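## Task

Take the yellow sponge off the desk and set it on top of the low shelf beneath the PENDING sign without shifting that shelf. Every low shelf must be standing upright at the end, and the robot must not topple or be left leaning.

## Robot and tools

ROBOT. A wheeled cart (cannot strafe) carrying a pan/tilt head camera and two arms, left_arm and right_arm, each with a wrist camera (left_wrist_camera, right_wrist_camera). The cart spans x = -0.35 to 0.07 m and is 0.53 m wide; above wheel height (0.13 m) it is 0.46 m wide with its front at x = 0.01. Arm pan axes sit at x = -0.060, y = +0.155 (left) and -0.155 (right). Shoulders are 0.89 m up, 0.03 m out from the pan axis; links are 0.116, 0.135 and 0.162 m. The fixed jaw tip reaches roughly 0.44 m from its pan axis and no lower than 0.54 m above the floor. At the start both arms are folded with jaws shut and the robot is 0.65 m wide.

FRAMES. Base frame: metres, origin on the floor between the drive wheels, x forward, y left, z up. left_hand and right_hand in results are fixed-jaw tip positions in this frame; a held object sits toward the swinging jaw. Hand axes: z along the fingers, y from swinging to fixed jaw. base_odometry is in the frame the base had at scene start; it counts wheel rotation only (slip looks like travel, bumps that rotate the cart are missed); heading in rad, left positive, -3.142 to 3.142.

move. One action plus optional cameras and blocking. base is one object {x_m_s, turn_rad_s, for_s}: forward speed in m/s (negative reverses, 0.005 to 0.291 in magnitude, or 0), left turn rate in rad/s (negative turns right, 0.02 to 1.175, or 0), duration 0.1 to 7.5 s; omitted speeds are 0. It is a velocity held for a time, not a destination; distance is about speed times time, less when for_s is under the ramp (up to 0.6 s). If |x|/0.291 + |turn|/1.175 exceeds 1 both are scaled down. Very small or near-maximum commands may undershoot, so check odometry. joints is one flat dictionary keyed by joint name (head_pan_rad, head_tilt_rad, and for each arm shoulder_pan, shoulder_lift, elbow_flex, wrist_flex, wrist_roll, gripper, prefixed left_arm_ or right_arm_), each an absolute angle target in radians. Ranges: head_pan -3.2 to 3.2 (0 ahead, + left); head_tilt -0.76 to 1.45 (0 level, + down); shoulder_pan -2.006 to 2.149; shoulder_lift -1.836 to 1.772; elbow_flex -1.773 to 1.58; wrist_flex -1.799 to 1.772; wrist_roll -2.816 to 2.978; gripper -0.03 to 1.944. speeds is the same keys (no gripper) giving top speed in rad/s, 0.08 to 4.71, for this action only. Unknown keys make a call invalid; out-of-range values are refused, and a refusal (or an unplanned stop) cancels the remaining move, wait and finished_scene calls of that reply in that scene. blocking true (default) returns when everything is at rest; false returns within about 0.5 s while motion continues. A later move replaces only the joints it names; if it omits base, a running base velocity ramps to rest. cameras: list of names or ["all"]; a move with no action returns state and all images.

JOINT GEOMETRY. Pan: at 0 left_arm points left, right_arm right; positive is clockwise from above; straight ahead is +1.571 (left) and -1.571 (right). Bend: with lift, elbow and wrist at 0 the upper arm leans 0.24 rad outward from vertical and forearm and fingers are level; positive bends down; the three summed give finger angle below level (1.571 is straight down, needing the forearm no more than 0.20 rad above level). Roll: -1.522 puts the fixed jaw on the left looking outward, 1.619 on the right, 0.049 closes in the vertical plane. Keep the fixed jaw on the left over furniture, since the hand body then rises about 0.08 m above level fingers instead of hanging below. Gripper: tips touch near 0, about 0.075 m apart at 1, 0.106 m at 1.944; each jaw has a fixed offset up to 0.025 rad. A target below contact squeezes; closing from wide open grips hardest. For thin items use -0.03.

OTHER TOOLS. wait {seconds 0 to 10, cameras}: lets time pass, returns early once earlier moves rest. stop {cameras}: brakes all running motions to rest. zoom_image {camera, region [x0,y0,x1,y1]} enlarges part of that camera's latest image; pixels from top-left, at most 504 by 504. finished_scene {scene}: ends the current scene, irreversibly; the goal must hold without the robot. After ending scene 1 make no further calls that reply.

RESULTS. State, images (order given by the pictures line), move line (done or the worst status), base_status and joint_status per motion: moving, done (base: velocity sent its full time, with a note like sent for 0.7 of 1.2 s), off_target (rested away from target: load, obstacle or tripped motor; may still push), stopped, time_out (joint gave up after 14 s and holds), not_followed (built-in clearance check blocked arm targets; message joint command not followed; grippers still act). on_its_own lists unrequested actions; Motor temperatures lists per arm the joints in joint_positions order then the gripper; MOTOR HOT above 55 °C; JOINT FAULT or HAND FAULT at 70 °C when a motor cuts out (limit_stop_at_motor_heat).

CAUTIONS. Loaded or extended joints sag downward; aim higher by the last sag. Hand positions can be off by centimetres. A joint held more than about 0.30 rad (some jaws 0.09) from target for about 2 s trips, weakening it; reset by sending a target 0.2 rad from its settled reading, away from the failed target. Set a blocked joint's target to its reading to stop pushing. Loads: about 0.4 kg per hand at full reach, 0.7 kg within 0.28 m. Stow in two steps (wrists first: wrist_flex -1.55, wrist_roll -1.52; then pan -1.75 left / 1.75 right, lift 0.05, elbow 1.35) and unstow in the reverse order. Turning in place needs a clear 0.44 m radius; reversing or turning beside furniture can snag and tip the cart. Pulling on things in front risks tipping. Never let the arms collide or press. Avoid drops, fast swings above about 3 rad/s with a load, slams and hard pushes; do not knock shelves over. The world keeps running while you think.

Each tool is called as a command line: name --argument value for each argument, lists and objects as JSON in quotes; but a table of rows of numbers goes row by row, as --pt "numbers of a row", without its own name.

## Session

move --joints '{"head_tilt_rad": 0.25}' --cameras '["head_camera"]'

move --joints '{"head_pan_rad": -1.0}' --cameras '["head_camera"]'

move --joints '{"head_pan_rad": -2.0}' --cameras '["head_camera"]'

move --joints '{"head_pan_rad": -3.0}' --cameras '["head_camera"]'

move --joints '{"head_pan_rad": 2.2}' --cameras '["head_camera"]'

move --joints '{"head_pan_rad": 1.1}' --cameras '["head_camera"]'

Scene clock: 0.93 s.
Motor temperatures (°C): left_arm=[29 30 29 30 30 29] | right_arm=[29 27 26 26 29 27]
move: done
base_odometry: x=+0.000 y=+0.000 heading=+0.000
base_status: not commanded
joint_positions: head_pan_rad=+0.000 head_tilt_rad=+0.242 left_arm_shoulder_pan_rad=+0.002 left_arm_shoulder_lift_rad=-1.688 left_arm_elbow_flex_rad=+1.459 left_arm_wrist_flex_rad=+0.984 left_arm_wrist_roll_rad=-0.001 left_arm_gripper_rad=+0.000 right_arm_shoulder_pan_rad=+0.004 right_arm_shoulder_lift_rad=-1.732 right_arm_elbow_flex_rad=+1.485 right_arm_wrist_flex_rad=+1.015 right_arm_wrist_roll_rad=+0.000 right_arm_gripper_rad=+0.000
joint_status: all done
left_hand: x=-0.0597 y=+0.3120 z=+0.8286 quat_wxyz=(+0.397, -0.918, +0.023, +0.009) (m; base frame)
right_hand: x=-0.0607 y=-0.3093 z=+0.8243 quat_wxyz=(+0.009, +0.024, +0.920, -0.391) (m; base frame)
pictures: head_camera
Images, in order (width x height): head_camera 644x476.

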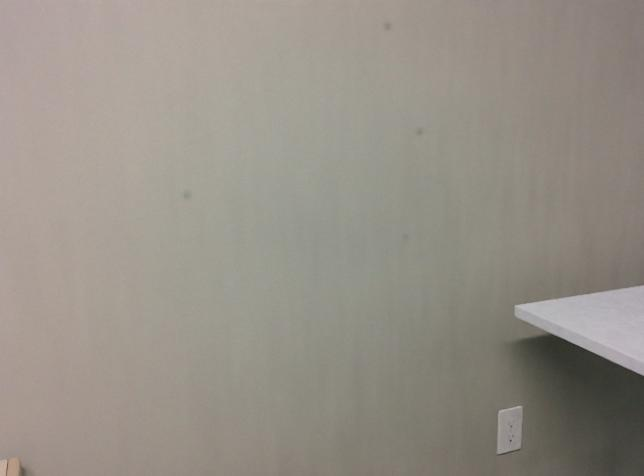

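Scene clock: 2.40 s.
move: done
base_odometry: x=+0.000 y=+0.000 heading=+0.000
base_status: not commanded
joint_positions: head_pan_rad=-0.991 head_tilt_rad=+0.242 left_arm_shoulder_pan_rad=+0.002 left_arm_shoulder_lift_rad=-1.688 left_arm_elbow_flex_rad=+1.459 left_arm_wrist_flex_rad=+0.984 left_arm_wrist_roll_rad=-0.001 left_arm_gripper_rad=+0.000 right_arm_shoulder_pan_rad=+0.004 right_arm_shoulder_lift_rad=-1.732 right_arm_elbow_flex_rad=+1.485 right_arm_wrist_flex_rad=+1.015 right_arm_wrist_roll_rad=+0.000 right_arm_gripper_rad=+0.000
joint_status: all done
left_hand: x=-0.0597 y=+0.3120 z=+0.8286 quat_wxyz=(+0.397, -0.918, +0.023, +0.009) (m; base frame)
right_hand: x=-0.0607 y=-0.3093 z=+0.8243 quat_wxyz=(+0.009, +0.024, +0.920, -0.391) (m; base frame)
pictures: head_camera
Images, in order (width x height): head_camera 644x476.

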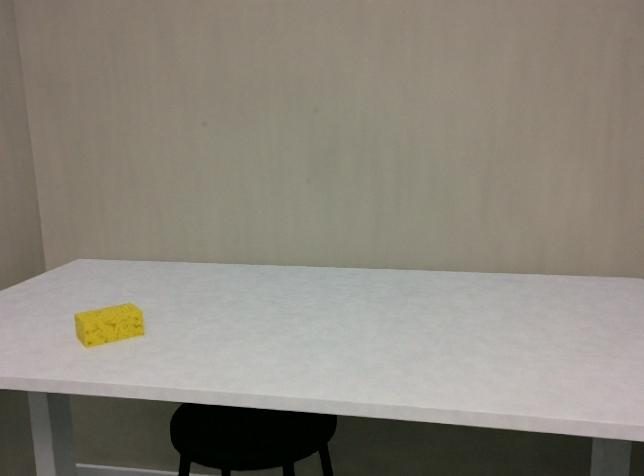

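Scene clock: 3.87 s.
move: done
base_odometry: x=+0.000 y=+0.000 heading=+0.000
base_status: not commanded
joint_positions: head_pan_rad=-1.991 head_tilt_rad=+0.242 left_arm_shoulder_pan_rad=+0.002 left_arm_shoulder_lift_rad=-1.688 left_arm_elbow_flex_rad=+1.459 left_arm_wrist_flex_rad=+0.984 left_arm_wrist_roll_rad=-0.001 left_arm_gripper_rad=+0.000 right_arm_shoulder_pan_rad=+0.004 right_arm_shoulder_lift_rad=-1.732 right_arm_elbow_flex_rad=+1.485 right_arm_wrist_flex_rad=+1.015 right_arm_wrist_roll_rad=+0.000 right_arm_gripper_rad=+0.000
joint_status: all done
left_hand: x=-0.0597 y=+0.3120 z=+0.8286 quat_wxyz=(+0.397, -0.918, +0.023, +0.009) (m; base frame)
right_hand: x=-0.0607 y=-0.3093 z=+0.8243 quat_wxyz=(+0.009, +0.024, +0.920, -0.391) (m; base frame)
pictures: head_camera
Images, in order (width x height): head_camera 644x476.

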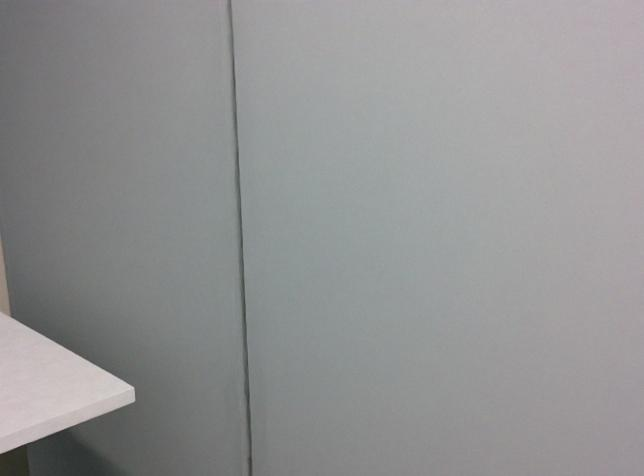

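Scene clock: 5.33 s.
move: done
base_odometry: x=+0.000 y=+0.000 heading=+0.000
base_status: not commanded
joint_positions: head_pan_rad=-2.991 head_tilt_rad=+0.242 left_arm_shoulder_pan_rad=+0.002 left_arm_shoulder_lift_rad=-1.688 left_arm_elbow_flex_rad=+1.459 left_arm_wrist_flex_rad=+0.984 left_arm_wrist_roll_rad=-0.001 left_arm_gripper_rad=+0.000 right_arm_shoulder_pan_rad=+0.004 right_arm_shoulder_lift_rad=-1.732 right_arm_elbow_flex_rad=+1.485 right_arm_wrist_flex_rad=+1.015 right_arm_wrist_roll_rad=+0.000 right_arm_gripper_rad=+0.000
joint_status: all done
left_hand: x=-0.0597 y=+0.3120 z=+0.8286 quat_wxyz=(+0.397, -0.918, +0.023, +0.009) (m; base frame)
right_hand: x=-0.0607 y=-0.3093 z=+0.8243 quat_wxyz=(+0.009, +0.024, +0.920, -0.391) (m; base frame)
pictures: head_camera
Images, in order (width x height): head_camera 644x476.

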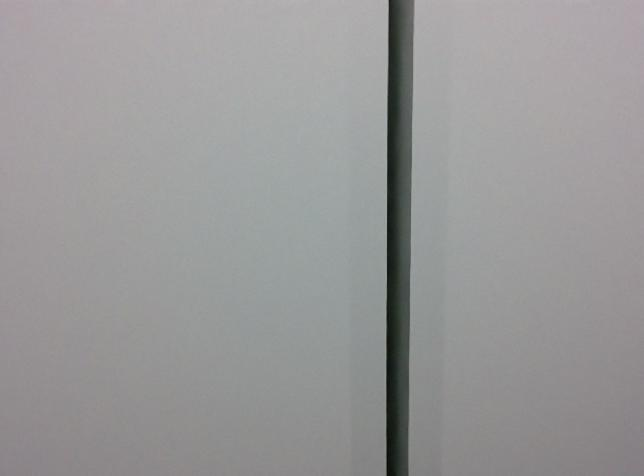

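Scene clock: 9.60 s.
move: done
base_odometry: x=+0.000 y=+0.000 heading=+0.000
base_status: not commanded
joint_positions: head_pan_rad=+2.189 head_tilt_rad=+0.242 left_arm_shoulder_pan_rad=+0.002 left_arm_shoulder_lift_rad=-1.688 left_arm_elbow_flex_rad=+1.459 left_arm_wrist_flex_rad=+0.984 left_arm_wrist_roll_rad=-0.001 left_arm_gripper_rad=+0.000 right_arm_shoulder_pan_rad=+0.004 right_arm_shoulder_lift_rad=-1.732 right_arm_elbow_flex_rad=+1.485 right_arm_wrist_flex_rad=+1.015 right_arm_wrist_roll_rad=+0.000 right_arm_gripper_rad=+0.000
joint_status: all done
left_hand: x=-0.0597 y=+0.3120 z=+0.8286 quat_wxyz=(+0.397, -0.918, +0.023, +0.009) (m; base frame)
right_hand: x=-0.0607 y=-0.3093 z=+0.8243 quat_wxyz=(+0.009, +0.024, +0.920, -0.391) (m; base frame)
pictures: head_camera
Images, in order (width x height): head_camera 644x476.

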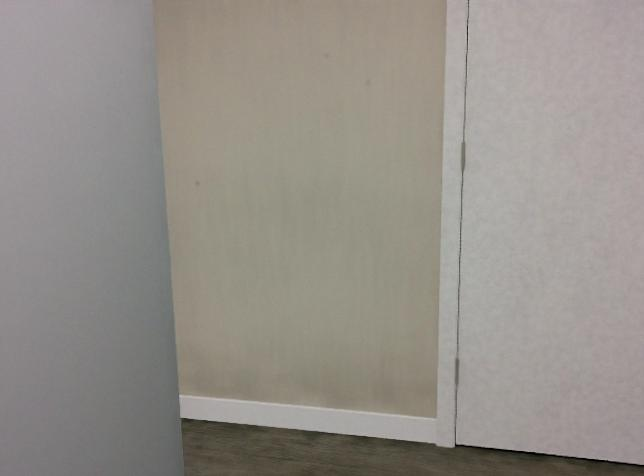

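Scene clock: 11.13 s.
move: done
base_odometry: x=+0.000 y=+0.000 heading=+0.000
base_status: not commanded
joint_positions: head_pan_rad=+1.109 head_tilt_rad=+0.242 left_arm_shoulder_pan_rad=+0.002 left_arm_shoulder_lift_rad=-1.688 left_arm_elbow_flex_rad=+1.459 left_arm_wrist_flex_rad=+0.984 left_arm_wrist_roll_rad=-0.001 left_arm_gripper_rad=+0.000 right_arm_shoulder_pan_rad=+0.004 right_arm_shoulder_lift_rad=-1.732 right_arm_elbow_flex_rad=+1.485 right_arm_wrist_flex_rad=+1.015 right_arm_wrist_roll_rad=+0.000 right_arm_gripper_rad=+0.000
joint_status: all done
left_hand: x=-0.0597 y=+0.3120 z=+0.8286 quat_wxyz=(+0.397, -0.918, +0.023, +0.009) (m; base frame)
right_hand: x=-0.0607 y=-0.3093 z=+0.8243 quat_wxyz=(+0.009, +0.024, +0.920, -0.391) (m; base frame)
pictures: head_camera
Images, in order (width x height): head_camera 644x476.

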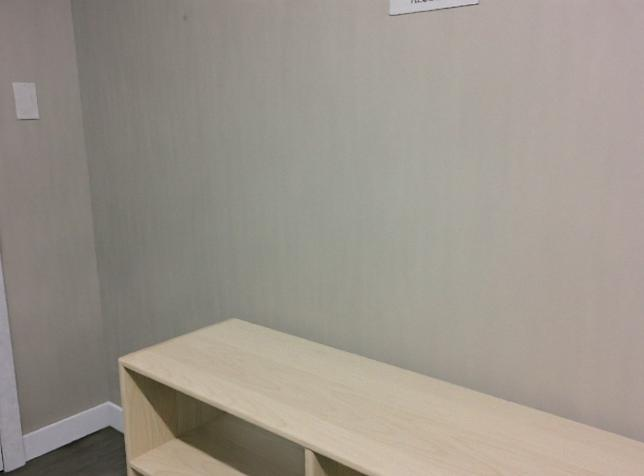

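move --joints '{"head_pan_rad": 0.9, "head_tilt_rad": 0.0}' --cameras '["head_camera"]'

move --joints '{"head_pan_rad": 1.2, "head_tilt_rad": 0.8}' --cameras '["head_camera"]'

move --joints '{"head_pan_rad": 2.2, "head_tilt_rad": 0.7}' --cameras '["head_camera"]'

move --joints '{"head_pan_rad": 2.9, "head_tilt_rad": 0.7}' --cameras '["head_camera"]'

move --joints '{"head_pan_rad": -1.8, "head_tilt_rad": 0.6}' --cameras '["head_camera"]'

move --joints '{"head_pan_rad": -0.8, "head_tilt_rad": 0.55}' --cameras '["head_camera"]'

Scene clock: 23.50 s.
move: done
base_odometry: x=+0.000 y=+0.000 heading=+0.000
base_status: not commanded
joint_positions: head_pan_rad=+0.910 head_tilt_rad=+0.010 left_arm_shoulder_pan_rad=+0.002 left_arm_shoulder_lift_rad=-1.688 left_arm_elbow_flex_rad=+1.459 left_arm_wrist_flex_rad=+0.984 left_arm_wrist_roll_rad=-0.001 left_arm_gripper_rad=+0.000 right_arm_shoulder_pan_rad=+0.004 right_arm_shoulder_lift_rad=-1.732 right_arm_elbow_flex_rad=+1.485 right_arm_wrist_flex_rad=+1.015 right_arm_wrist_roll_rad=+0.000 right_arm_gripper_rad=+0.000
joint_status: all done
left_hand: x=-0.0597 y=+0.3120 z=+0.8286 quat_wxyz=(+0.397, -0.918, +0.023, +0.009) (m; base frame)
right_hand: x=-0.0607 y=-0.3093 z=+0.8243 quat_wxyz=(+0.009, +0.024, +0.920, -0.391) (m; base frame)
pictures: head_camera
Images, in order (width x height): head_camera 644x476.

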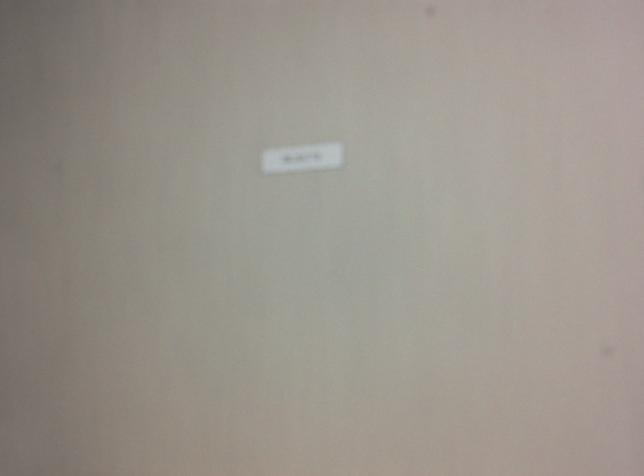

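Scene clock: 24.83 s.
move: done
base_odometry: x=+0.000 y=+0.000 heading=+0.000
base_status: not commanded
joint_positions: head_pan_rad=+1.189 head_tilt_rad=+0.794 left_arm_shoulder_pan_rad=+0.002 left_arm_shoulder_lift_rad=-1.688 left_arm_elbow_flex_rad=+1.459 left_arm_wrist_flex_rad=+0.984 left_arm_wrist_roll_rad=-0.001 left_arm_gripper_rad=+0.000 right_arm_shoulder_pan_rad=+0.004 right_arm_shoulder_lift_rad=-1.732 right_arm_elbow_flex_rad=+1.485 right_arm_wrist_flex_rad=+1.015 right_arm_wrist_roll_rad=+0.000 right_arm_gripper_rad=+0.000
joint_status: all done
left_hand: x=-0.0597 y=+0.3120 z=+0.8286 quat_wxyz=(+0.397, -0.918, +0.023, +0.009) (m; base frame)
right_hand: x=-0.0607 y=-0.3093 z=+0.8243 quat_wxyz=(+0.009, +0.024, +0.920, -0.391) (m; base frame)
pictures: head_camera
Images, in order (width x height): head_camera 644x476.

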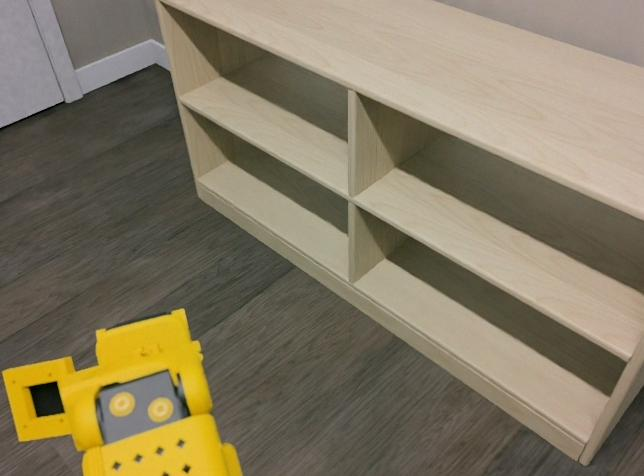

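Scene clock: 26.30 s.
move: done
base_odometry: x=+0.000 y=+0.000 heading=+0.000
base_status: not commanded
joint_positions: head_pan_rad=+2.189 head_tilt_rad=+0.713 left_arm_shoulder_pan_rad=+0.002 left_arm_shoulder_lift_rad=-1.688 left_arm_elbow_flex_rad=+1.459 left_arm_wrist_flex_rad=+0.984 left_arm_wrist_roll_rad=-0.001 left_arm_gripper_rad=+0.000 right_arm_shoulder_pan_rad=+0.004 right_arm_shoulder_lift_rad=-1.732 right_arm_elbow_flex_rad=+1.485 right_arm_wrist_flex_rad=+1.015 right_arm_wrist_roll_rad=+0.000 right_arm_gripper_rad=+0.000
joint_status: all done
left_hand: x=-0.0597 y=+0.3120 z=+0.8286 quat_wxyz=(+0.397, -0.918, +0.023, +0.009) (m; base frame)
right_hand: x=-0.0607 y=-0.3093 z=+0.8243 quat_wxyz=(+0.009, +0.024, +0.920, -0.391) (m; base frame)
pictures: head_camera
Images, in order (width x height): head_camera 644x476.

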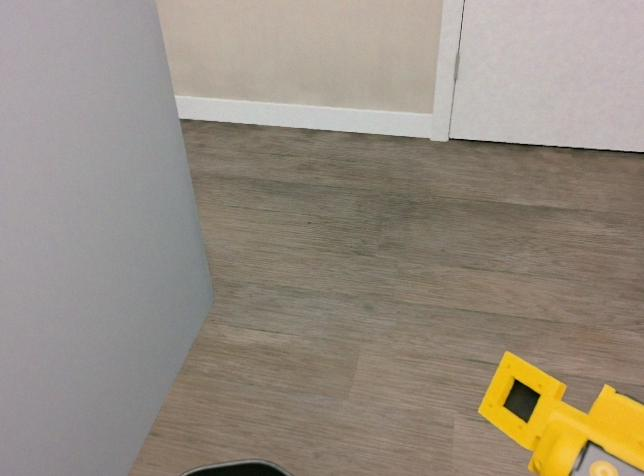

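Scene clock: 27.57 s.
move: done
base_odometry: x=+0.000 y=+0.000 heading=+0.000
base_status: not commanded
joint_positions: head_pan_rad=+2.890 head_tilt_rad=+0.713 left_arm_shoulder_pan_rad=+0.002 left_arm_shoulder_lift_rad=-1.688 left_arm_elbow_flex_rad=+1.459 left_arm_wrist_flex_rad=+0.984 left_arm_wrist_roll_rad=-0.001 left_arm_gripper_rad=+0.000 right_arm_shoulder_pan_rad=+0.004 right_arm_shoulder_lift_rad=-1.732 right_arm_elbow_flex_rad=+1.485 right_arm_wrist_flex_rad=+1.015 right_arm_wrist_roll_rad=+0.000 right_arm_gripper_rad=+0.000
joint_status: all done
left_hand: x=-0.0597 y=+0.3120 z=+0.8286 quat_wxyz=(+0.397, -0.918, +0.023, +0.009) (m; base frame)
right_hand: x=-0.0607 y=-0.3093 z=+0.8243 quat_wxyz=(+0.009, +0.024, +0.920, -0.391) (m; base frame)
pictures: head_camera
Images, in order (width x height): head_camera 644x476.

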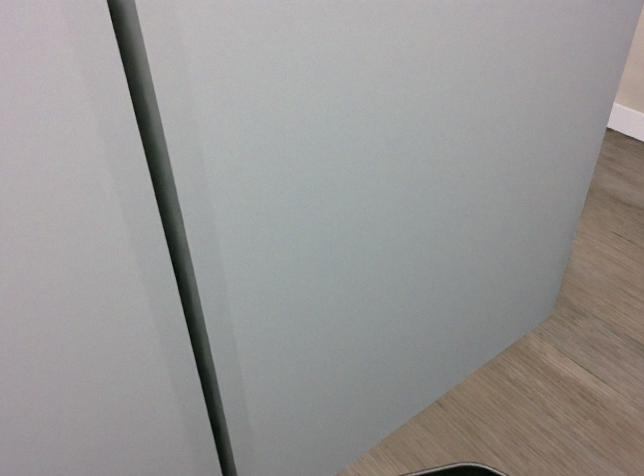

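Scene clock: 31.50 s.
move: done
base_odometry: x=+0.000 y=+0.000 heading=+0.000
base_status: not commanded
joint_positions: head_pan_rad=-1.790 head_tilt_rad=+0.613 left_arm_shoulder_pan_rad=+0.002 left_arm_shoulder_lift_rad=-1.688 left_arm_elbow_flex_rad=+1.459 left_arm_wrist_flex_rad=+0.984 left_arm_wrist_roll_rad=-0.001 left_arm_gripper_rad=+0.000 right_arm_shoulder_pan_rad=+0.004 right_arm_shoulder_lift_rad=-1.732 right_arm_elbow_flex_rad=+1.485 right_arm_wrist_flex_rad=+1.015 right_arm_wrist_roll_rad=+0.000 right_arm_gripper_rad=+0.000
joint_status: all done
left_hand: x=-0.0597 y=+0.3120 z=+0.8286 quat_wxyz=(+0.397, -0.918, +0.023, +0.009) (m; base frame)
right_hand: x=-0.0607 y=-0.3093 z=+0.8243 quat_wxyz=(+0.009, +0.024, +0.920, -0.391) (m; base frame)
pictures: head_camera
Images, in order (width x height): head_camera 644x476.

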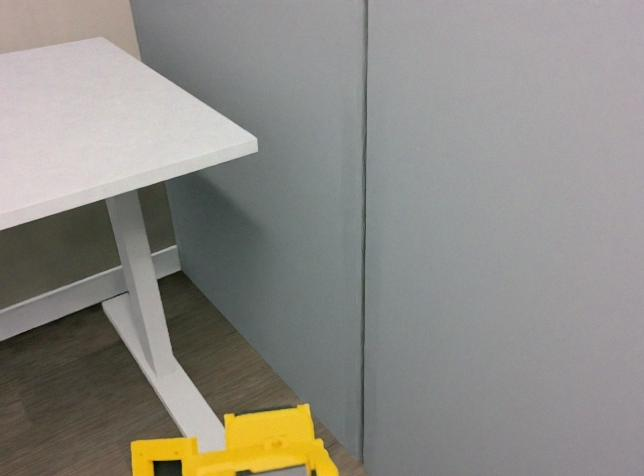

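Scene clock: 32.97 s.
move: done
base_odometry: x=+0.000 y=+0.000 heading=+0.000
base_status: not commanded
joint_positions: head_pan_rad=-0.810 head_tilt_rad=+0.564 left_arm_shoulder_pan_rad=+0.002 left_arm_shoulder_lift_rad=-1.688 left_arm_elbow_flex_rad=+1.459 left_arm_wrist_flex_rad=+0.984 left_arm_wrist_roll_rad=-0.001 left_arm_gripper_rad=+0.000 right_arm_shoulder_pan_rad=+0.004 right_arm_shoulder_lift_rad=-1.732 right_arm_elbow_flex_rad=+1.485 right_arm_wrist_flex_rad=+1.015 right_arm_wrist_roll_rad=+0.000 right_arm_gripper_rad=+0.000
joint_status: all done
left_hand: x=-0.0597 y=+0.3120 z=+0.8286 quat_wxyz=(+0.397, -0.918, +0.023, +0.009) (m; base frame)
right_hand: x=-0.0607 y=-0.3093 z=+0.8243 quat_wxyz=(+0.009, +0.024, +0.920, -0.391) (m; base frame)
pictures: head_camera
Images, in order (width x height): head_camera 644x476.

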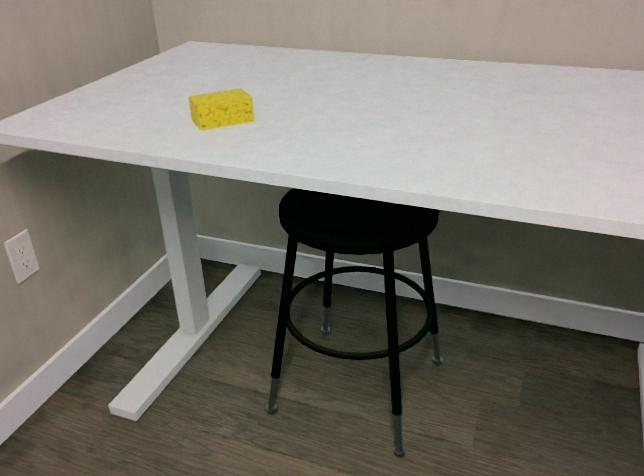

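move --base '{"turn_rad_s": -0.265, "for_s": 1.0}' --joints '{"head_pan_rad": 0, "head_tilt_rad": 0.713}'

move --base '{"x_m_s": 0.2, "for_s": 3.18}'

move --base '{"turn_rad_s": -0.5, "for_s": 1.986}' --cameras '["head_camera"]'

Scene clock: 81.73 s.
move: done
base_odometry: x=+0.000 y=+0.000 heading=-0.265
base_status: done (sent for 1 of 1 s)
joint_positions: head_pan_rad=-0.011 head_tilt_rad=+0.707 left_arm_shoulder_pan_rad=+0.003 left_arm_shoulder_lift_rad=-1.688 left_arm_elbow_flex_rad=+1.459 left_arm_wrist_flex_rad=+0.984 left_arm_wrist_roll_rad=-0.001 left_arm_gripper_rad=+0.000 right_arm_shoulder_pan_rad=+0.001 right_arm_shoulder_lift_rad=-1.732 right_arm_elbow_flex_rad=+1.485 right_arm_wrist_flex_rad=+1.015 right_arm_wrist_roll_rad=+0.000 right_arm_gripper_rad=+0.000
joint_status: all done
left_hand: x=-0.0595 y=+0.3120 z=+0.8286 quat_wxyz=(+0.397, -0.918, +0.024, +0.009) (m; base frame)
right_hand: x=-0.0602 y=-0.3093 z=+0.8243 quat_wxyz=(+0.009, +0.023, +0.920, -0.391) (m; base frame)
pictures: none

Scene clock: 85.90 s.
move: done
base_odometry: x=+0.611 y=-0.167 heading=-0.266
base_status: done (sent for 3.17 of 3.17 s)
joint_positions: head_pan_rad=-0.011 head_tilt_rad=+0.707 left_arm_shoulder_pan_rad=-0.001 left_arm_shoulder_lift_rad=-1.688 left_arm_elbow_flex_rad=+1.459 left_arm_wrist_flex_rad=+0.984 left_arm_wrist_roll_rad=-0.001 left_arm_gripper_rad=+0.000 right_arm_shoulder_pan_rad=+0.001 right_arm_shoulder_lift_rad=-1.732 right_arm_elbow_flex_rad=+1.485 right_arm_wrist_flex_rad=+1.015 right_arm_wrist_roll_rad=+0.000 right_arm_gripper_rad=+0.000
joint_status: not commanded
left_hand: x=-0.0602 y=+0.3120 z=+0.8286 quat_wxyz=(+0.397, -0.918, +0.022, +0.010) (m; base frame)
right_hand: x=-0.0602 y=-0.3093 z=+0.8243 quat_wxyz=(+0.009, +0.023, +0.920, -0.391) (m; base frame)
pictures: none

Scene clock: 88.57 s.
move: done
base_odometry: x=+0.610 y=-0.167 heading=-1.265
base_status: done (sent for 2 of 2 s)
joint_positions: head_pan_rad=-0.011 head_tilt_rad=+0.707 left_arm_shoulder_pan_rad=+0.002 left_arm_shoulder_lift_rad=-1.688 left_arm_elbow_flex_rad=+1.459 left_arm_wrist_flex_rad=+0.984 left_arm_wrist_roll_rad=-0.001 left_arm_gripper_rad=+0.000 right_arm_shoulder_pan_rad=+0.003 right_arm_shoulder_lift_rad=-1.732 right_arm_elbow_flex_rad=+1.485 right_arm_wrist_flex_rad=+1.015 right_arm_wrist_roll_rad=+0.000 right_arm_gripper_rad=+0.000
joint_status: not commanded
left_hand: x=-0.0597 y=+0.3120 z=+0.8286 quat_wxyz=(+0.397, -0.918, +0.023, +0.009) (m; base frame)
right_hand: x=-0.0604 y=-0.3093 z=+0.8243 quat_wxyz=(+0.009, +0.024, +0.920, -0.391) (m; base frame)
pictures: head_camera
Images, in order (width x height): head_camera 644x476.

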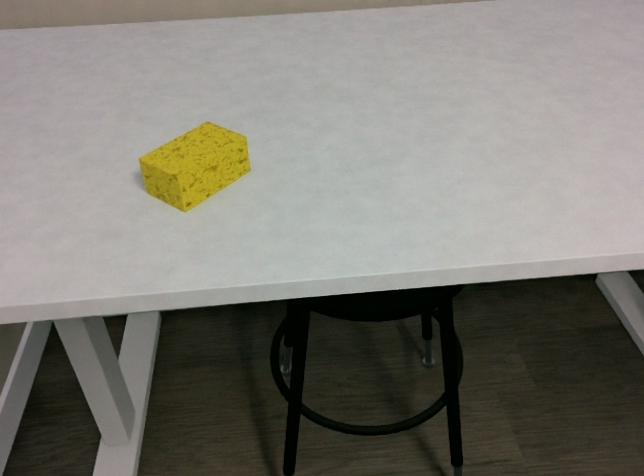

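move --joints '{"left_arm_shoulder_pan_rad": 1.807, "left_arm_shoulder_lift_rad": 0.6, "left_arm_elbow_flex_rad": -1.2, "left_arm_wrist_flex_rad": 1.45, "left_arm_wrist_roll_rad": -1.75, "left_arm_gripper_rad": 1.9}'

move --base '{"turn_rad_s": 0.5, "for_s": 1.45}'

move --base '{"x_m_s": 0.15, "for_s": 1.21}'

move --base '{"turn_rad_s": -0.5, "for_s": 1.6}' --cameras '["head_camera", "left_wrist_camera"]'

Scene clock: 151.67 s.
move: done
base_odometry: x=+0.610 y=-0.167 heading=-1.265
base_status: not commanded
joint_positions: head_pan_rad=-0.011 head_tilt_rad=+0.707 left_arm_shoulder_pan_rad=+1.799 left_arm_shoulder_lift_rad=+0.611 left_arm_elbow_flex_rad=-1.167 left_arm_wrist_flex_rad=+1.447 left_arm_wrist_roll_rad=-1.745 left_arm_gripper_rad=+1.891 right_arm_shoulder_pan_rad=+0.004 right_arm_shoulder_lift_rad=-1.732 right_arm_elbow_flex_rad=+1.485 right_arm_wrist_flex_rad=+1.015 right_arm_wrist_roll_rad=+0.000 right_arm_gripper_rad=+0.000
joint_status: all done
left_hand: x=+0.2649 y=+0.0871 z=+0.9218 quat_wxyz=(+0.333, +0.211, +0.919, -0.001) (m; base frame)
right_hand: x=-0.0607 y=-0.3093 z=+0.8243 quat_wxyz=(+0.009, +0.024, +0.920, -0.391) (m; base frame)
pictures: none

Scene clock: 153.83 s.
move: done
base_odometry: x=+0.610 y=-0.167 heading=-0.532
base_status: done (sent for 1.47 of 1.47 s)
joint_positions: head_pan_rad=-0.011 head_tilt_rad=+0.707 left_arm_shoulder_pan_rad=+1.803 left_arm_shoulder_lift_rad=+0.611 left_arm_elbow_flex_rad=-1.167 left_arm_wrist_flex_rad=+1.447 left_arm_wrist_roll_rad=-1.745 left_arm_gripper_rad=+1.891 right_arm_shoulder_pan_rad=-0.004 right_arm_shoulder_lift_rad=-1.732 right_arm_elbow_flex_rad=+1.485 right_arm_wrist_flex_rad=+1.015 right_arm_wrist_roll_rad=+0.000 right_arm_gripper_rad=+0.000
joint_status: not commanded
left_hand: x=+0.2647 y=+0.0862 z=+0.9218 quat_wxyz=(+0.333, +0.212, +0.919, -0.001) (m; base frame)
right_hand: x=-0.0595 y=-0.3093 z=+0.8243 quat_wxyz=(+0.010, +0.021, +0.920, -0.390) (m; base frame)
pictures: none

Scene clock: 155.90 s.
move: done
base_odometry: x=+0.766 y=-0.258 heading=-0.530
base_status: done (sent for 1.2 of 1.2 s)
joint_positions: head_pan_rad=-0.011 head_tilt_rad=+0.707 left_arm_shoulder_pan_rad=+1.806 left_arm_shoulder_lift_rad=+0.613 left_arm_elbow_flex_rad=-1.168 left_arm_wrist_flex_rad=+1.447 left_arm_wrist_roll_rad=-1.745 left_arm_gripper_rad=+1.891 right_arm_shoulder_pan_rad=+0.000 right_arm_shoulder_lift_rad=-1.732 right_arm_elbow_flex_rad=+1.485 right_arm_wrist_flex_rad=+1.015 right_arm_wrist_roll_rad=+0.000 right_arm_gripper_rad=+0.000
joint_status: not commanded
left_hand: x=+0.2646 y=+0.0851 z=+0.9217 quat_wxyz=(+0.333, +0.214, +0.918, -0.002) (m; base frame)
right_hand: x=-0.0599 y=-0.3093 z=+0.8243 quat_wxyz=(+0.010, +0.022, +0.920, -0.391) (m; base frame)
pictures: none

Scene clock: 158.13 s.
move: done
base_odometry: x=+0.766 y=-0.258 heading=-1.332
base_status: done (sent for 1.6 of 1.6 s)
joint_positions: head_pan_rad=-0.011 head_tilt_rad=+0.707 left_arm_shoulder_pan_rad=+1.807 left_arm_shoulder_lift_rad=+0.613 left_arm_elbow_flex_rad=-1.168 left_arm_wrist_flex_rad=+1.447 left_arm_wrist_roll_rad=-1.745 left_arm_gripper_rad=+1.891 right_arm_shoulder_pan_rad=+0.001 right_arm_shoulder_lift_rad=-1.732 right_arm_elbow_flex_rad=+1.485 right_arm_wrist_flex_rad=+1.015 right_arm_wrist_roll_rad=+0.000 right_arm_gripper_rad=+0.000
joint_status: not commanded
left_hand: x=+0.2645 y=+0.0846 z=+0.9217 quat_wxyz=(+0.333, +0.215, +0.918, -0.002) (m; base frame)
right_hand: x=-0.0602 y=-0.3093 z=+0.8243 quat_wxyz=(+0.009, +0.023, +0.920, -0.391) (m; base frame)
pictures: head_camera, left_wrist_camera
Images, in order (width x height): head_camera 644x476, left_wrist_camera 644x476.

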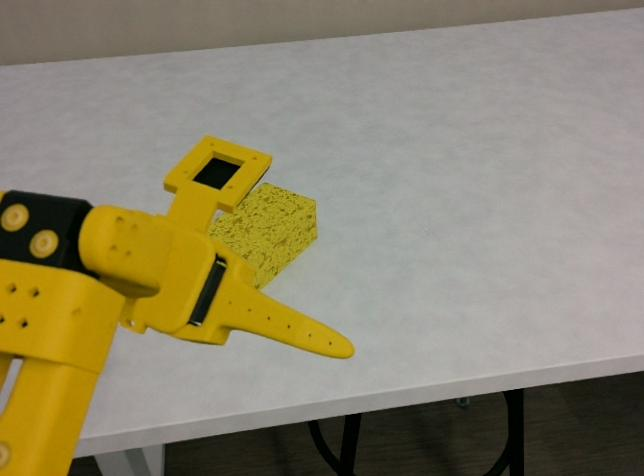

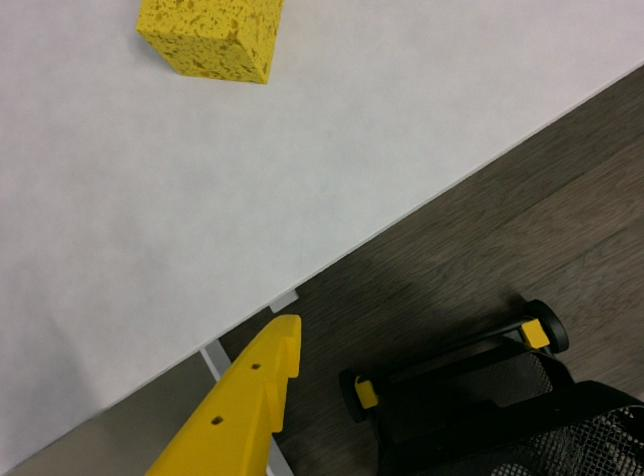

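move --base '{"x_m_s":0.1,"for_s":1.3}' --cameras '["head_camera","left_wrist_camera"]'

Scene clock: 191.53 s.
move: done
base_odometry: x=+0.797 y=-0.385 heading=-1.334
base_status: done (sent for 1.3 of 1.3 s)
joint_positions: head_pan_rad=-0.011 head_tilt_rad=+0.707 left_arm_shoulder_pan_rad=+1.807 left_arm_shoulder_lift_rad=+0.613 left_arm_elbow_flex_rad=-1.168 left_arm_wrist_flex_rad=+1.447 left_arm_wrist_roll_rad=-1.745 left_arm_gripper_rad=+1.891 right_arm_shoulder_pan_rad=+0.000 right_arm_shoulder_lift_rad=-1.732 right_arm_elbow_flex_rad=+1.485 right_arm_wrist_flex_rad=+1.015 right_arm_wrist_roll_rad=+0.000 right_arm_gripper_rad=+0.000
joint_status: not commanded
left_hand: x=+0.2645 y=+0.0846 z=+0.9217 quat_wxyz=(+0.333, +0.215, +0.918, -0.002) (m; base frame)
right_hand: x=-0.0599 y=-0.3093 z=+0.8243 quat_wxyz=(+0.010, +0.022, +0.920, -0.391) (m; base frame)
pictures: head_camera, left_wrist_camera
Images, in order (width x height): head_camera 644x476, left_wrist_camera 644x476.

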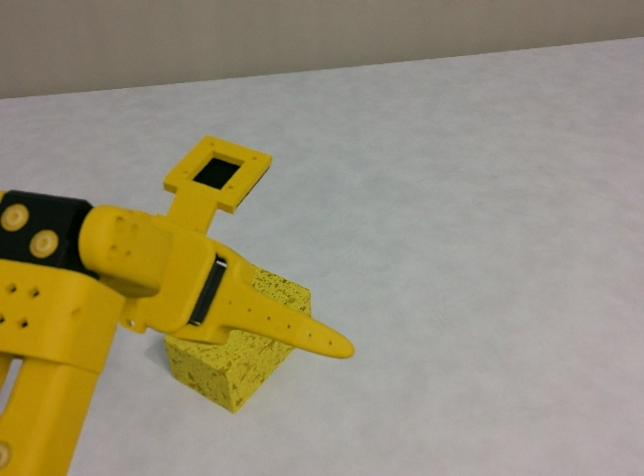

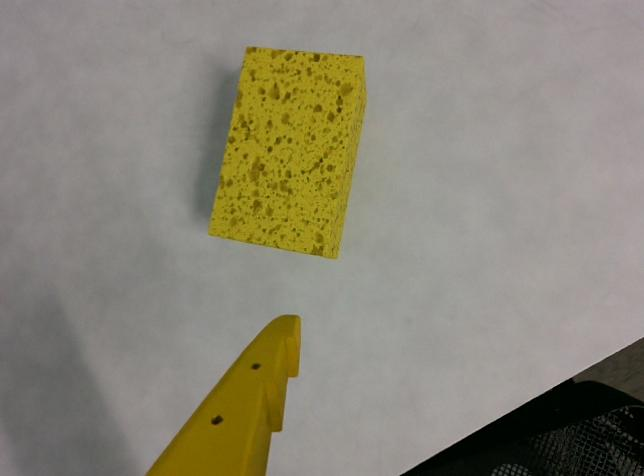

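move --joints '{"left_arm_shoulder_pan_rad":1.78,"left_arm_shoulder_lift_rad":0.62,"left_arm_elbow_flex_rad":-0.90,"left_arm_wrist_flex_rad":1.28,"left_arm_wrist_roll_rad":-1.8}' --cameras '["head_camera","left_wrist_camera"]'

Scene clock: 208.10 s.
move: done
base_odometry: x=+0.797 y=-0.385 heading=-1.334
base_status: not commanded
joint_positions: head_pan_rad=-0.011 head_tilt_rad=+0.707 left_arm_shoulder_pan_rad=+1.786 left_arm_shoulder_lift_rad=+0.633 left_arm_elbow_flex_rad=-0.897 left_arm_wrist_flex_rad=+1.291 left_arm_wrist_roll_rad=-1.796 left_arm_gripper_rad=+1.891 right_arm_shoulder_pan_rad=+0.000 right_arm_shoulder_lift_rad=-1.732 right_arm_elbow_flex_rad=+1.485 right_arm_wrist_flex_rad=+1.015 right_arm_wrist_roll_rad=+0.000 right_arm_gripper_rad=+0.000
joint_status: all done
left_hand: x=+0.2671 y=+0.0913 z=+0.8722 quat_wxyz=(+0.269, +0.233, +0.935, +0.008) (m; base frame)
right_hand: x=-0.0599 y=-0.3093 z=+0.8243 quat_wxyz=(+0.010, +0.022, +0.920, -0.391) (m; base frame)
pictures: head_camera, left_wrist_camera
Images, in order (width x height): head_camera 644x476, left_wrist_camera 644x476.

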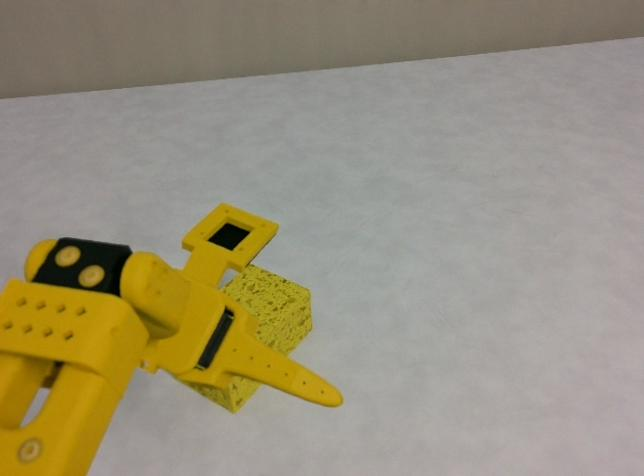

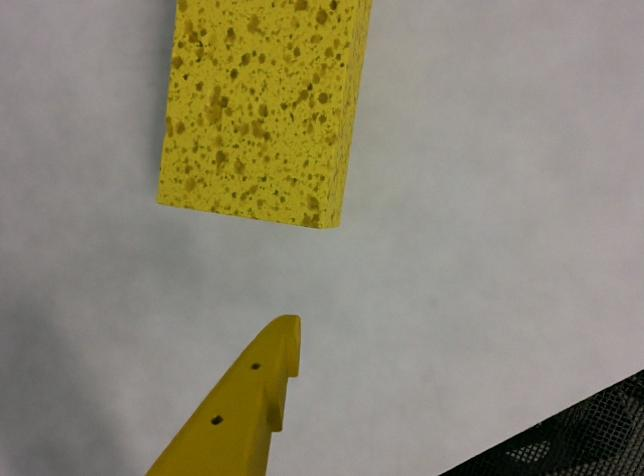

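move --joints '{"left_arm_shoulder_pan_rad":1.67,"left_arm_shoulder_lift_rad":0.56,"left_arm_elbow_flex_rad":-0.64,"left_arm_wrist_flex_rad":0.88}' --cameras '["head_camera","left_wrist_camera"]'

Scene clock: 224.37 s.
move: done
base_odometry: x=+0.797 y=-0.385 heading=-1.334
base_status: not commanded
joint_positions: head_pan_rad=-0.011 head_tilt_rad=+0.707 left_arm_shoulder_pan_rad=+1.675 left_arm_shoulder_lift_rad=+0.623 left_arm_elbow_flex_rad=-0.638 left_arm_wrist_flex_rad=+0.890 left_arm_wrist_roll_rad=-1.796 left_arm_gripper_rad=+1.891 right_arm_shoulder_pan_rad=+0.000 right_arm_shoulder_lift_rad=-1.732 right_arm_elbow_flex_rad=+1.485 right_arm_wrist_flex_rad=+1.015 right_arm_wrist_roll_rad=+0.000 right_arm_gripper_rad=+0.000
joint_status: all done
left_hand: x=+0.2967 y=+0.1251 z=+0.8541 quat_wxyz=(+0.339, +0.177, +0.924, +0.029) (m; base frame)
right_hand: x=-0.0599 y=-0.3093 z=+0.8243 quat_wxyz=(+0.010, +0.022, +0.920, -0.391) (m; base frame)
pictures: head_camera, left_wrist_camera
Images, in order (width x height): head_camera 644x476, left_wrist_camera 644x476.

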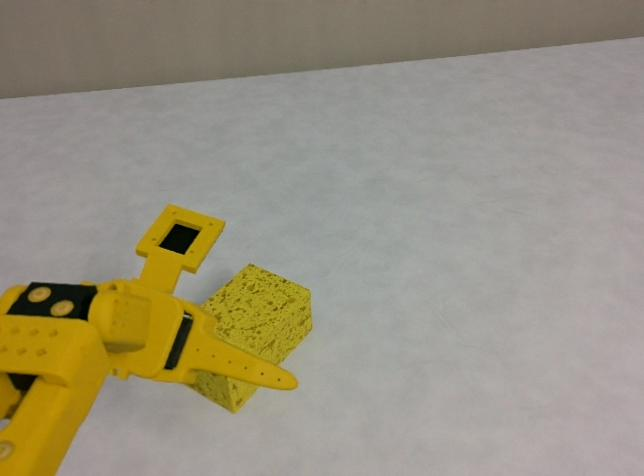

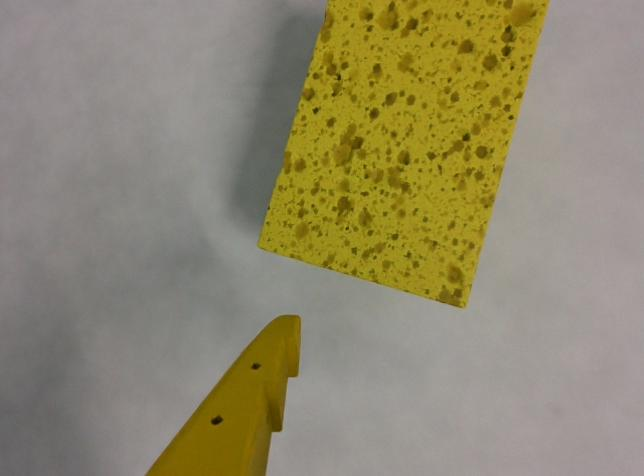

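move --joints '{"left_arm_shoulder_pan_rad":1.6,"left_arm_shoulder_lift_rad":0.8,"left_arm_elbow_flex_rad":-0.96,"left_arm_wrist_flex_rad":0.75}' --cameras '["head_camera","left_wrist_camera"]'

Scene clock: 235.60 s.
move: done
base_odometry: x=+0.797 y=-0.385 heading=-1.334
base_status: not commanded
joint_positions: head_pan_rad=-0.011 head_tilt_rad=+0.707 left_arm_shoulder_pan_rad=+1.603 left_arm_shoulder_lift_rad=+0.815 left_arm_elbow_flex_rad=-0.921 left_arm_wrist_flex_rad=+0.763 left_arm_wrist_roll_rad=-1.797 left_arm_gripper_rad=+1.891 right_arm_shoulder_pan_rad=+0.000 right_arm_shoulder_lift_rad=-1.732 right_arm_elbow_flex_rad=+1.485 right_arm_wrist_flex_rad=+1.015 right_arm_wrist_roll_rad=+0.000 right_arm_gripper_rad=+0.000
joint_status: all done
left_hand: x=+0.3335 y=+0.1498 z=+0.8738 quat_wxyz=(+0.438, +0.137, +0.887, +0.053) (m; base frame)
right_hand: x=-0.0599 y=-0.3093 z=+0.8243 quat_wxyz=(+0.010, +0.022, +0.920, -0.391) (m; base frame)
pictures: head_camera, left_wrist_camera
Images, in order (width x height): head_camera 644x476, left_wrist_camera 644x476.

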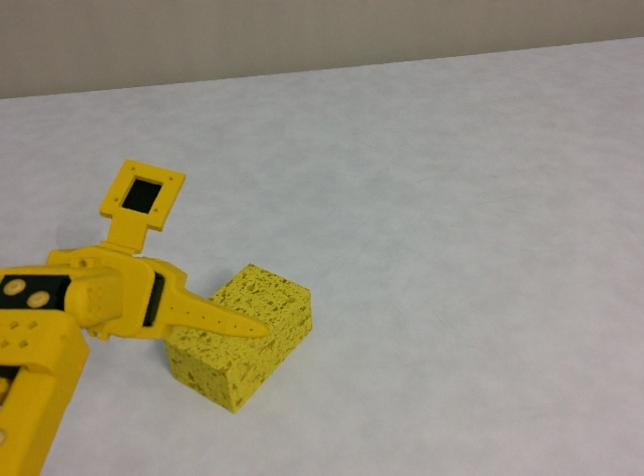

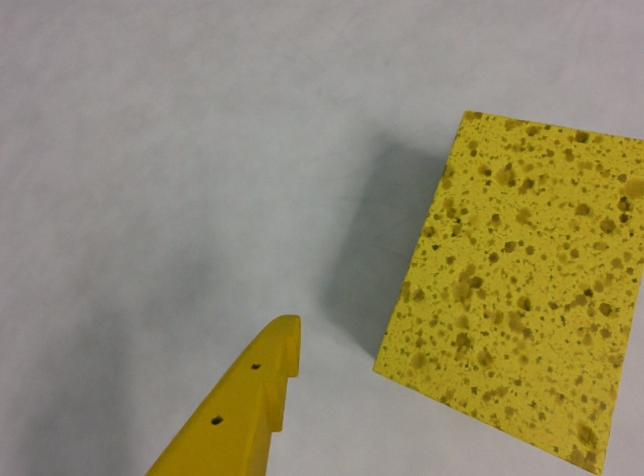

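move --joints '{"left_arm_shoulder_pan_rad":1.625,"left_arm_shoulder_lift_rad":1.15,"left_arm_elbow_flex_rad":-1.12,"left_arm_wrist_flex_rad":0.7}' --speeds '{"left_arm_shoulder_lift_rad":0.4,"left_arm_elbow_flex_rad":0.3,"left_arm_wrist_flex_rad":0.3}' --cameras '["head_camera","left_wrist_camera"]'

Scene clock: 247.00 s.
move: done
base_odometry: x=+0.797 y=-0.385 heading=-1.334
base_status: not commanded
joint_positions: head_pan_rad=-0.011 head_tilt_rad=+0.707 left_arm_shoulder_pan_rad=+1.618 left_arm_shoulder_lift_rad=+1.168 left_arm_elbow_flex_rad=-1.082 left_arm_wrist_flex_rad=+0.714 left_arm_wrist_roll_rad=-1.797 left_arm_gripper_rad=+1.891 right_arm_shoulder_pan_rad=+0.000 right_arm_shoulder_lift_rad=-1.732 right_arm_elbow_flex_rad=+1.485 right_arm_wrist_flex_rad=+1.015 right_arm_wrist_roll_rad=+0.000 right_arm_gripper_rad=+0.000
joint_status: all done
left_hand: x=+0.3330 y=+0.1437 z=+0.7923 quat_wxyz=(+0.374, +0.149, +0.914, +0.043) (m; base frame)
right_hand: x=-0.0599 y=-0.3093 z=+0.8243 quat_wxyz=(+0.010, +0.022, +0.920, -0.391) (m; base frame)
pictures: head_camera, left_wrist_camera
Images, in order (width x height): head_camera 644x476, left_wrist_camera 644x476.

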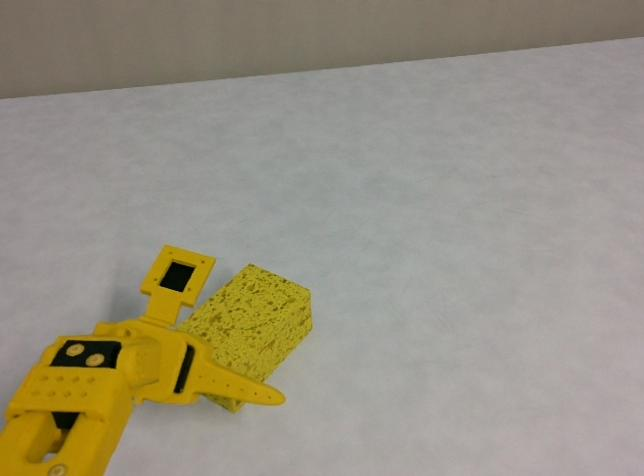

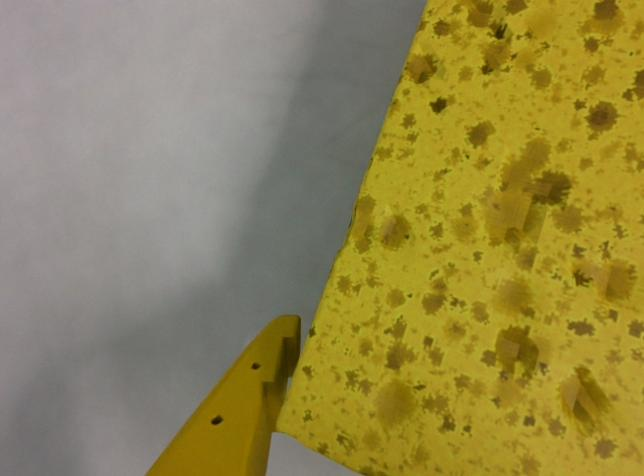

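move --base '{"x_m_s":0.05,"for_s":0.6}' --joints '{"left_arm_shoulder_pan_rad":1.61}' --cameras '["head_camera","left_wrist_camera"]'

move --joints '{"left_arm_gripper_rad":0.4}' --cameras '["head_camera","left_wrist_camera"]'

move --joints '{"left_arm_gripper_rad":0.7}'

Scene clock: 255.43 s.
move: done
base_odometry: x=+0.804 y=-0.414 heading=-1.333
base_status: done (sent for 0.6 of 0.6 s)
joint_positions: head_pan_rad=-0.011 head_tilt_rad=+0.707 left_arm_shoulder_pan_rad=+1.615 left_arm_shoulder_lift_rad=+1.168 left_arm_elbow_flex_rad=-1.082 left_arm_wrist_flex_rad=+0.712 left_arm_wrist_roll_rad=-1.797 left_arm_gripper_rad=+1.891 right_arm_shoulder_pan_rad=+0.000 right_arm_shoulder_lift_rad=-1.732 right_arm_elbow_flex_rad=+1.485 right_arm_wrist_flex_rad=+1.015 right_arm_wrist_roll_rad=+0.000 right_arm_gripper_rad=+0.000
joint_status: all done
left_hand: x=+0.3332 y=+0.1449 z=+0.7925 quat_wxyz=(+0.375, +0.147, +0.914, +0.043) (m; base frame)
right_hand: x=-0.0599 y=-0.3093 z=+0.8243 quat_wxyz=(+0.010, +0.022, +0.920, -0.391) (m; base frame)
pictures: head_camera, left_wrist_camera
Images, in order (width x height): head_camera 644x476, left_wrist_camera 644x476.

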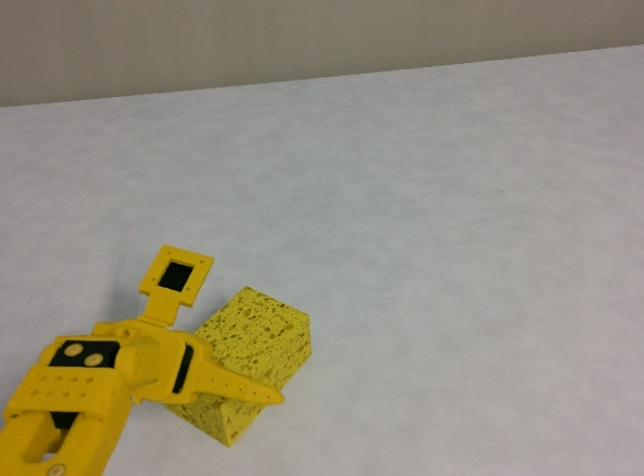

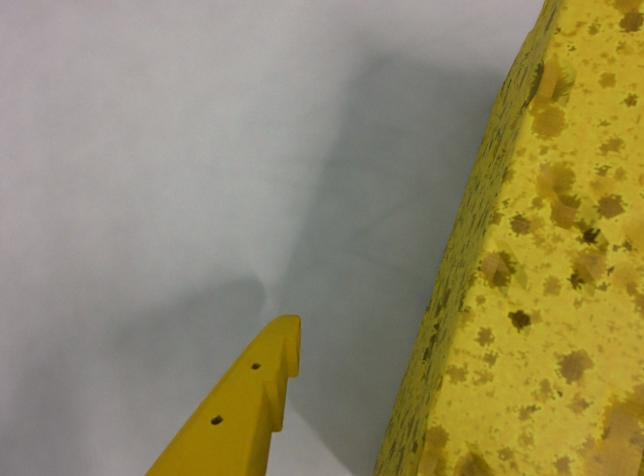

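Scene clock: 256.70 s.
move: off_target
base_odometry: x=+0.804 y=-0.414 heading=-1.333
base_status: not commanded
joint_positions: head_pan_rad=-0.011 head_tilt_rad=+0.707 left_arm_shoulder_pan_rad=+1.615 left_arm_shoulder_lift_rad=+1.166 left_arm_elbow_flex_rad=-1.119 left_arm_wrist_flex_rad=+0.700 left_arm_wrist_roll_rad=-1.796 left_arm_gripper_rad=+0.877 right_arm_shoulder_pan_rad=+0.000 right_arm_shoulder_lift_rad=-1.732 right_arm_elbow_flex_rad=+1.485 right_arm_wrist_flex_rad=+1.015 right_arm_wrist_roll_rad=+0.000 right_arm_gripper_rad=+0.000
joint_status: left_arm_gripper_rad off_target (ended at +0.877, target +0.400)
left_hand: x=+0.3389 y=+0.1447 z=+0.8037 quat_wxyz=(+0.398, +0.145, +0.905, +0.046) (m; base frame)
right_hand: x=-0.0599 y=-0.3093 z=+0.8243 quat_wxyz=(+0.010, +0.022, +0.920, -0.391) (m; base frame)
pictures: head_camera, left_wrist_camera
Images, in order (width x height): head_camera 644x476, left_wrist_camera 644x476.

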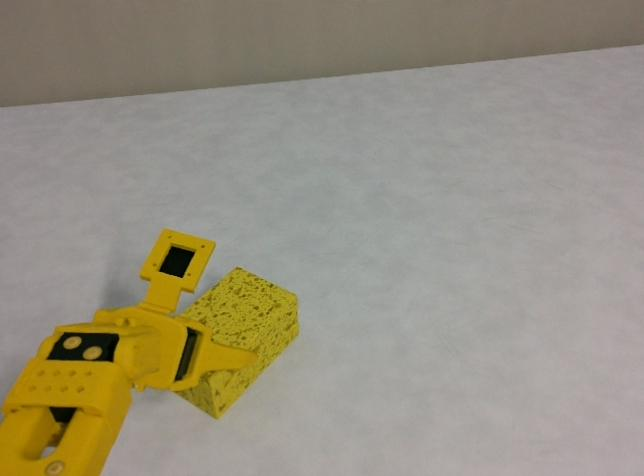

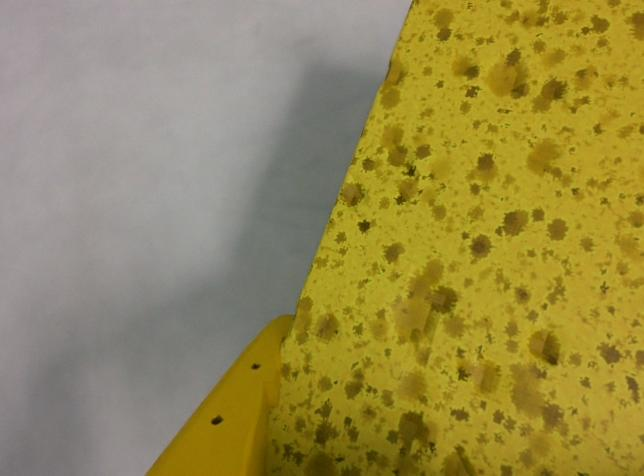

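Scene clock: 257.00 s.
move: off_target
base_odometry: x=+0.804 y=-0.414 heading=-1.333
base_status: not commanded
joint_positions: head_pan_rad=-0.011 head_tilt_rad=+0.707 left_arm_shoulder_pan_rad=+1.615 left_arm_shoulder_lift_rad=+1.166 left_arm_elbow_flex_rad=-1.119 left_arm_wrist_flex_rad=+0.700 left_arm_wrist_roll_rad=-1.796 left_arm_gripper_rad=+0.877 right_arm_shoulder_pan_rad=+0.000 right_arm_shoulder_lift_rad=-1.732 right_arm_elbow_flex_rad=+1.485 right_arm_wrist_flex_rad=+1.015 right_arm_wrist_roll_rad=+0.000 right_arm_gripper_rad=+0.000
joint_status: left_arm_gripper_rad off_target (ended at +0.877, target +0.700)
left_hand: x=+0.3389 y=+0.1447 z=+0.8037 quat_wxyz=(+0.398, +0.145, +0.905, +0.046) (m; base frame)
right_hand: x=-0.0599 y=-0.3093 z=+0.8243 quat_wxyz=(+0.010, +0.022, +0.920, -0.391) (m; base frame)
pictures: none


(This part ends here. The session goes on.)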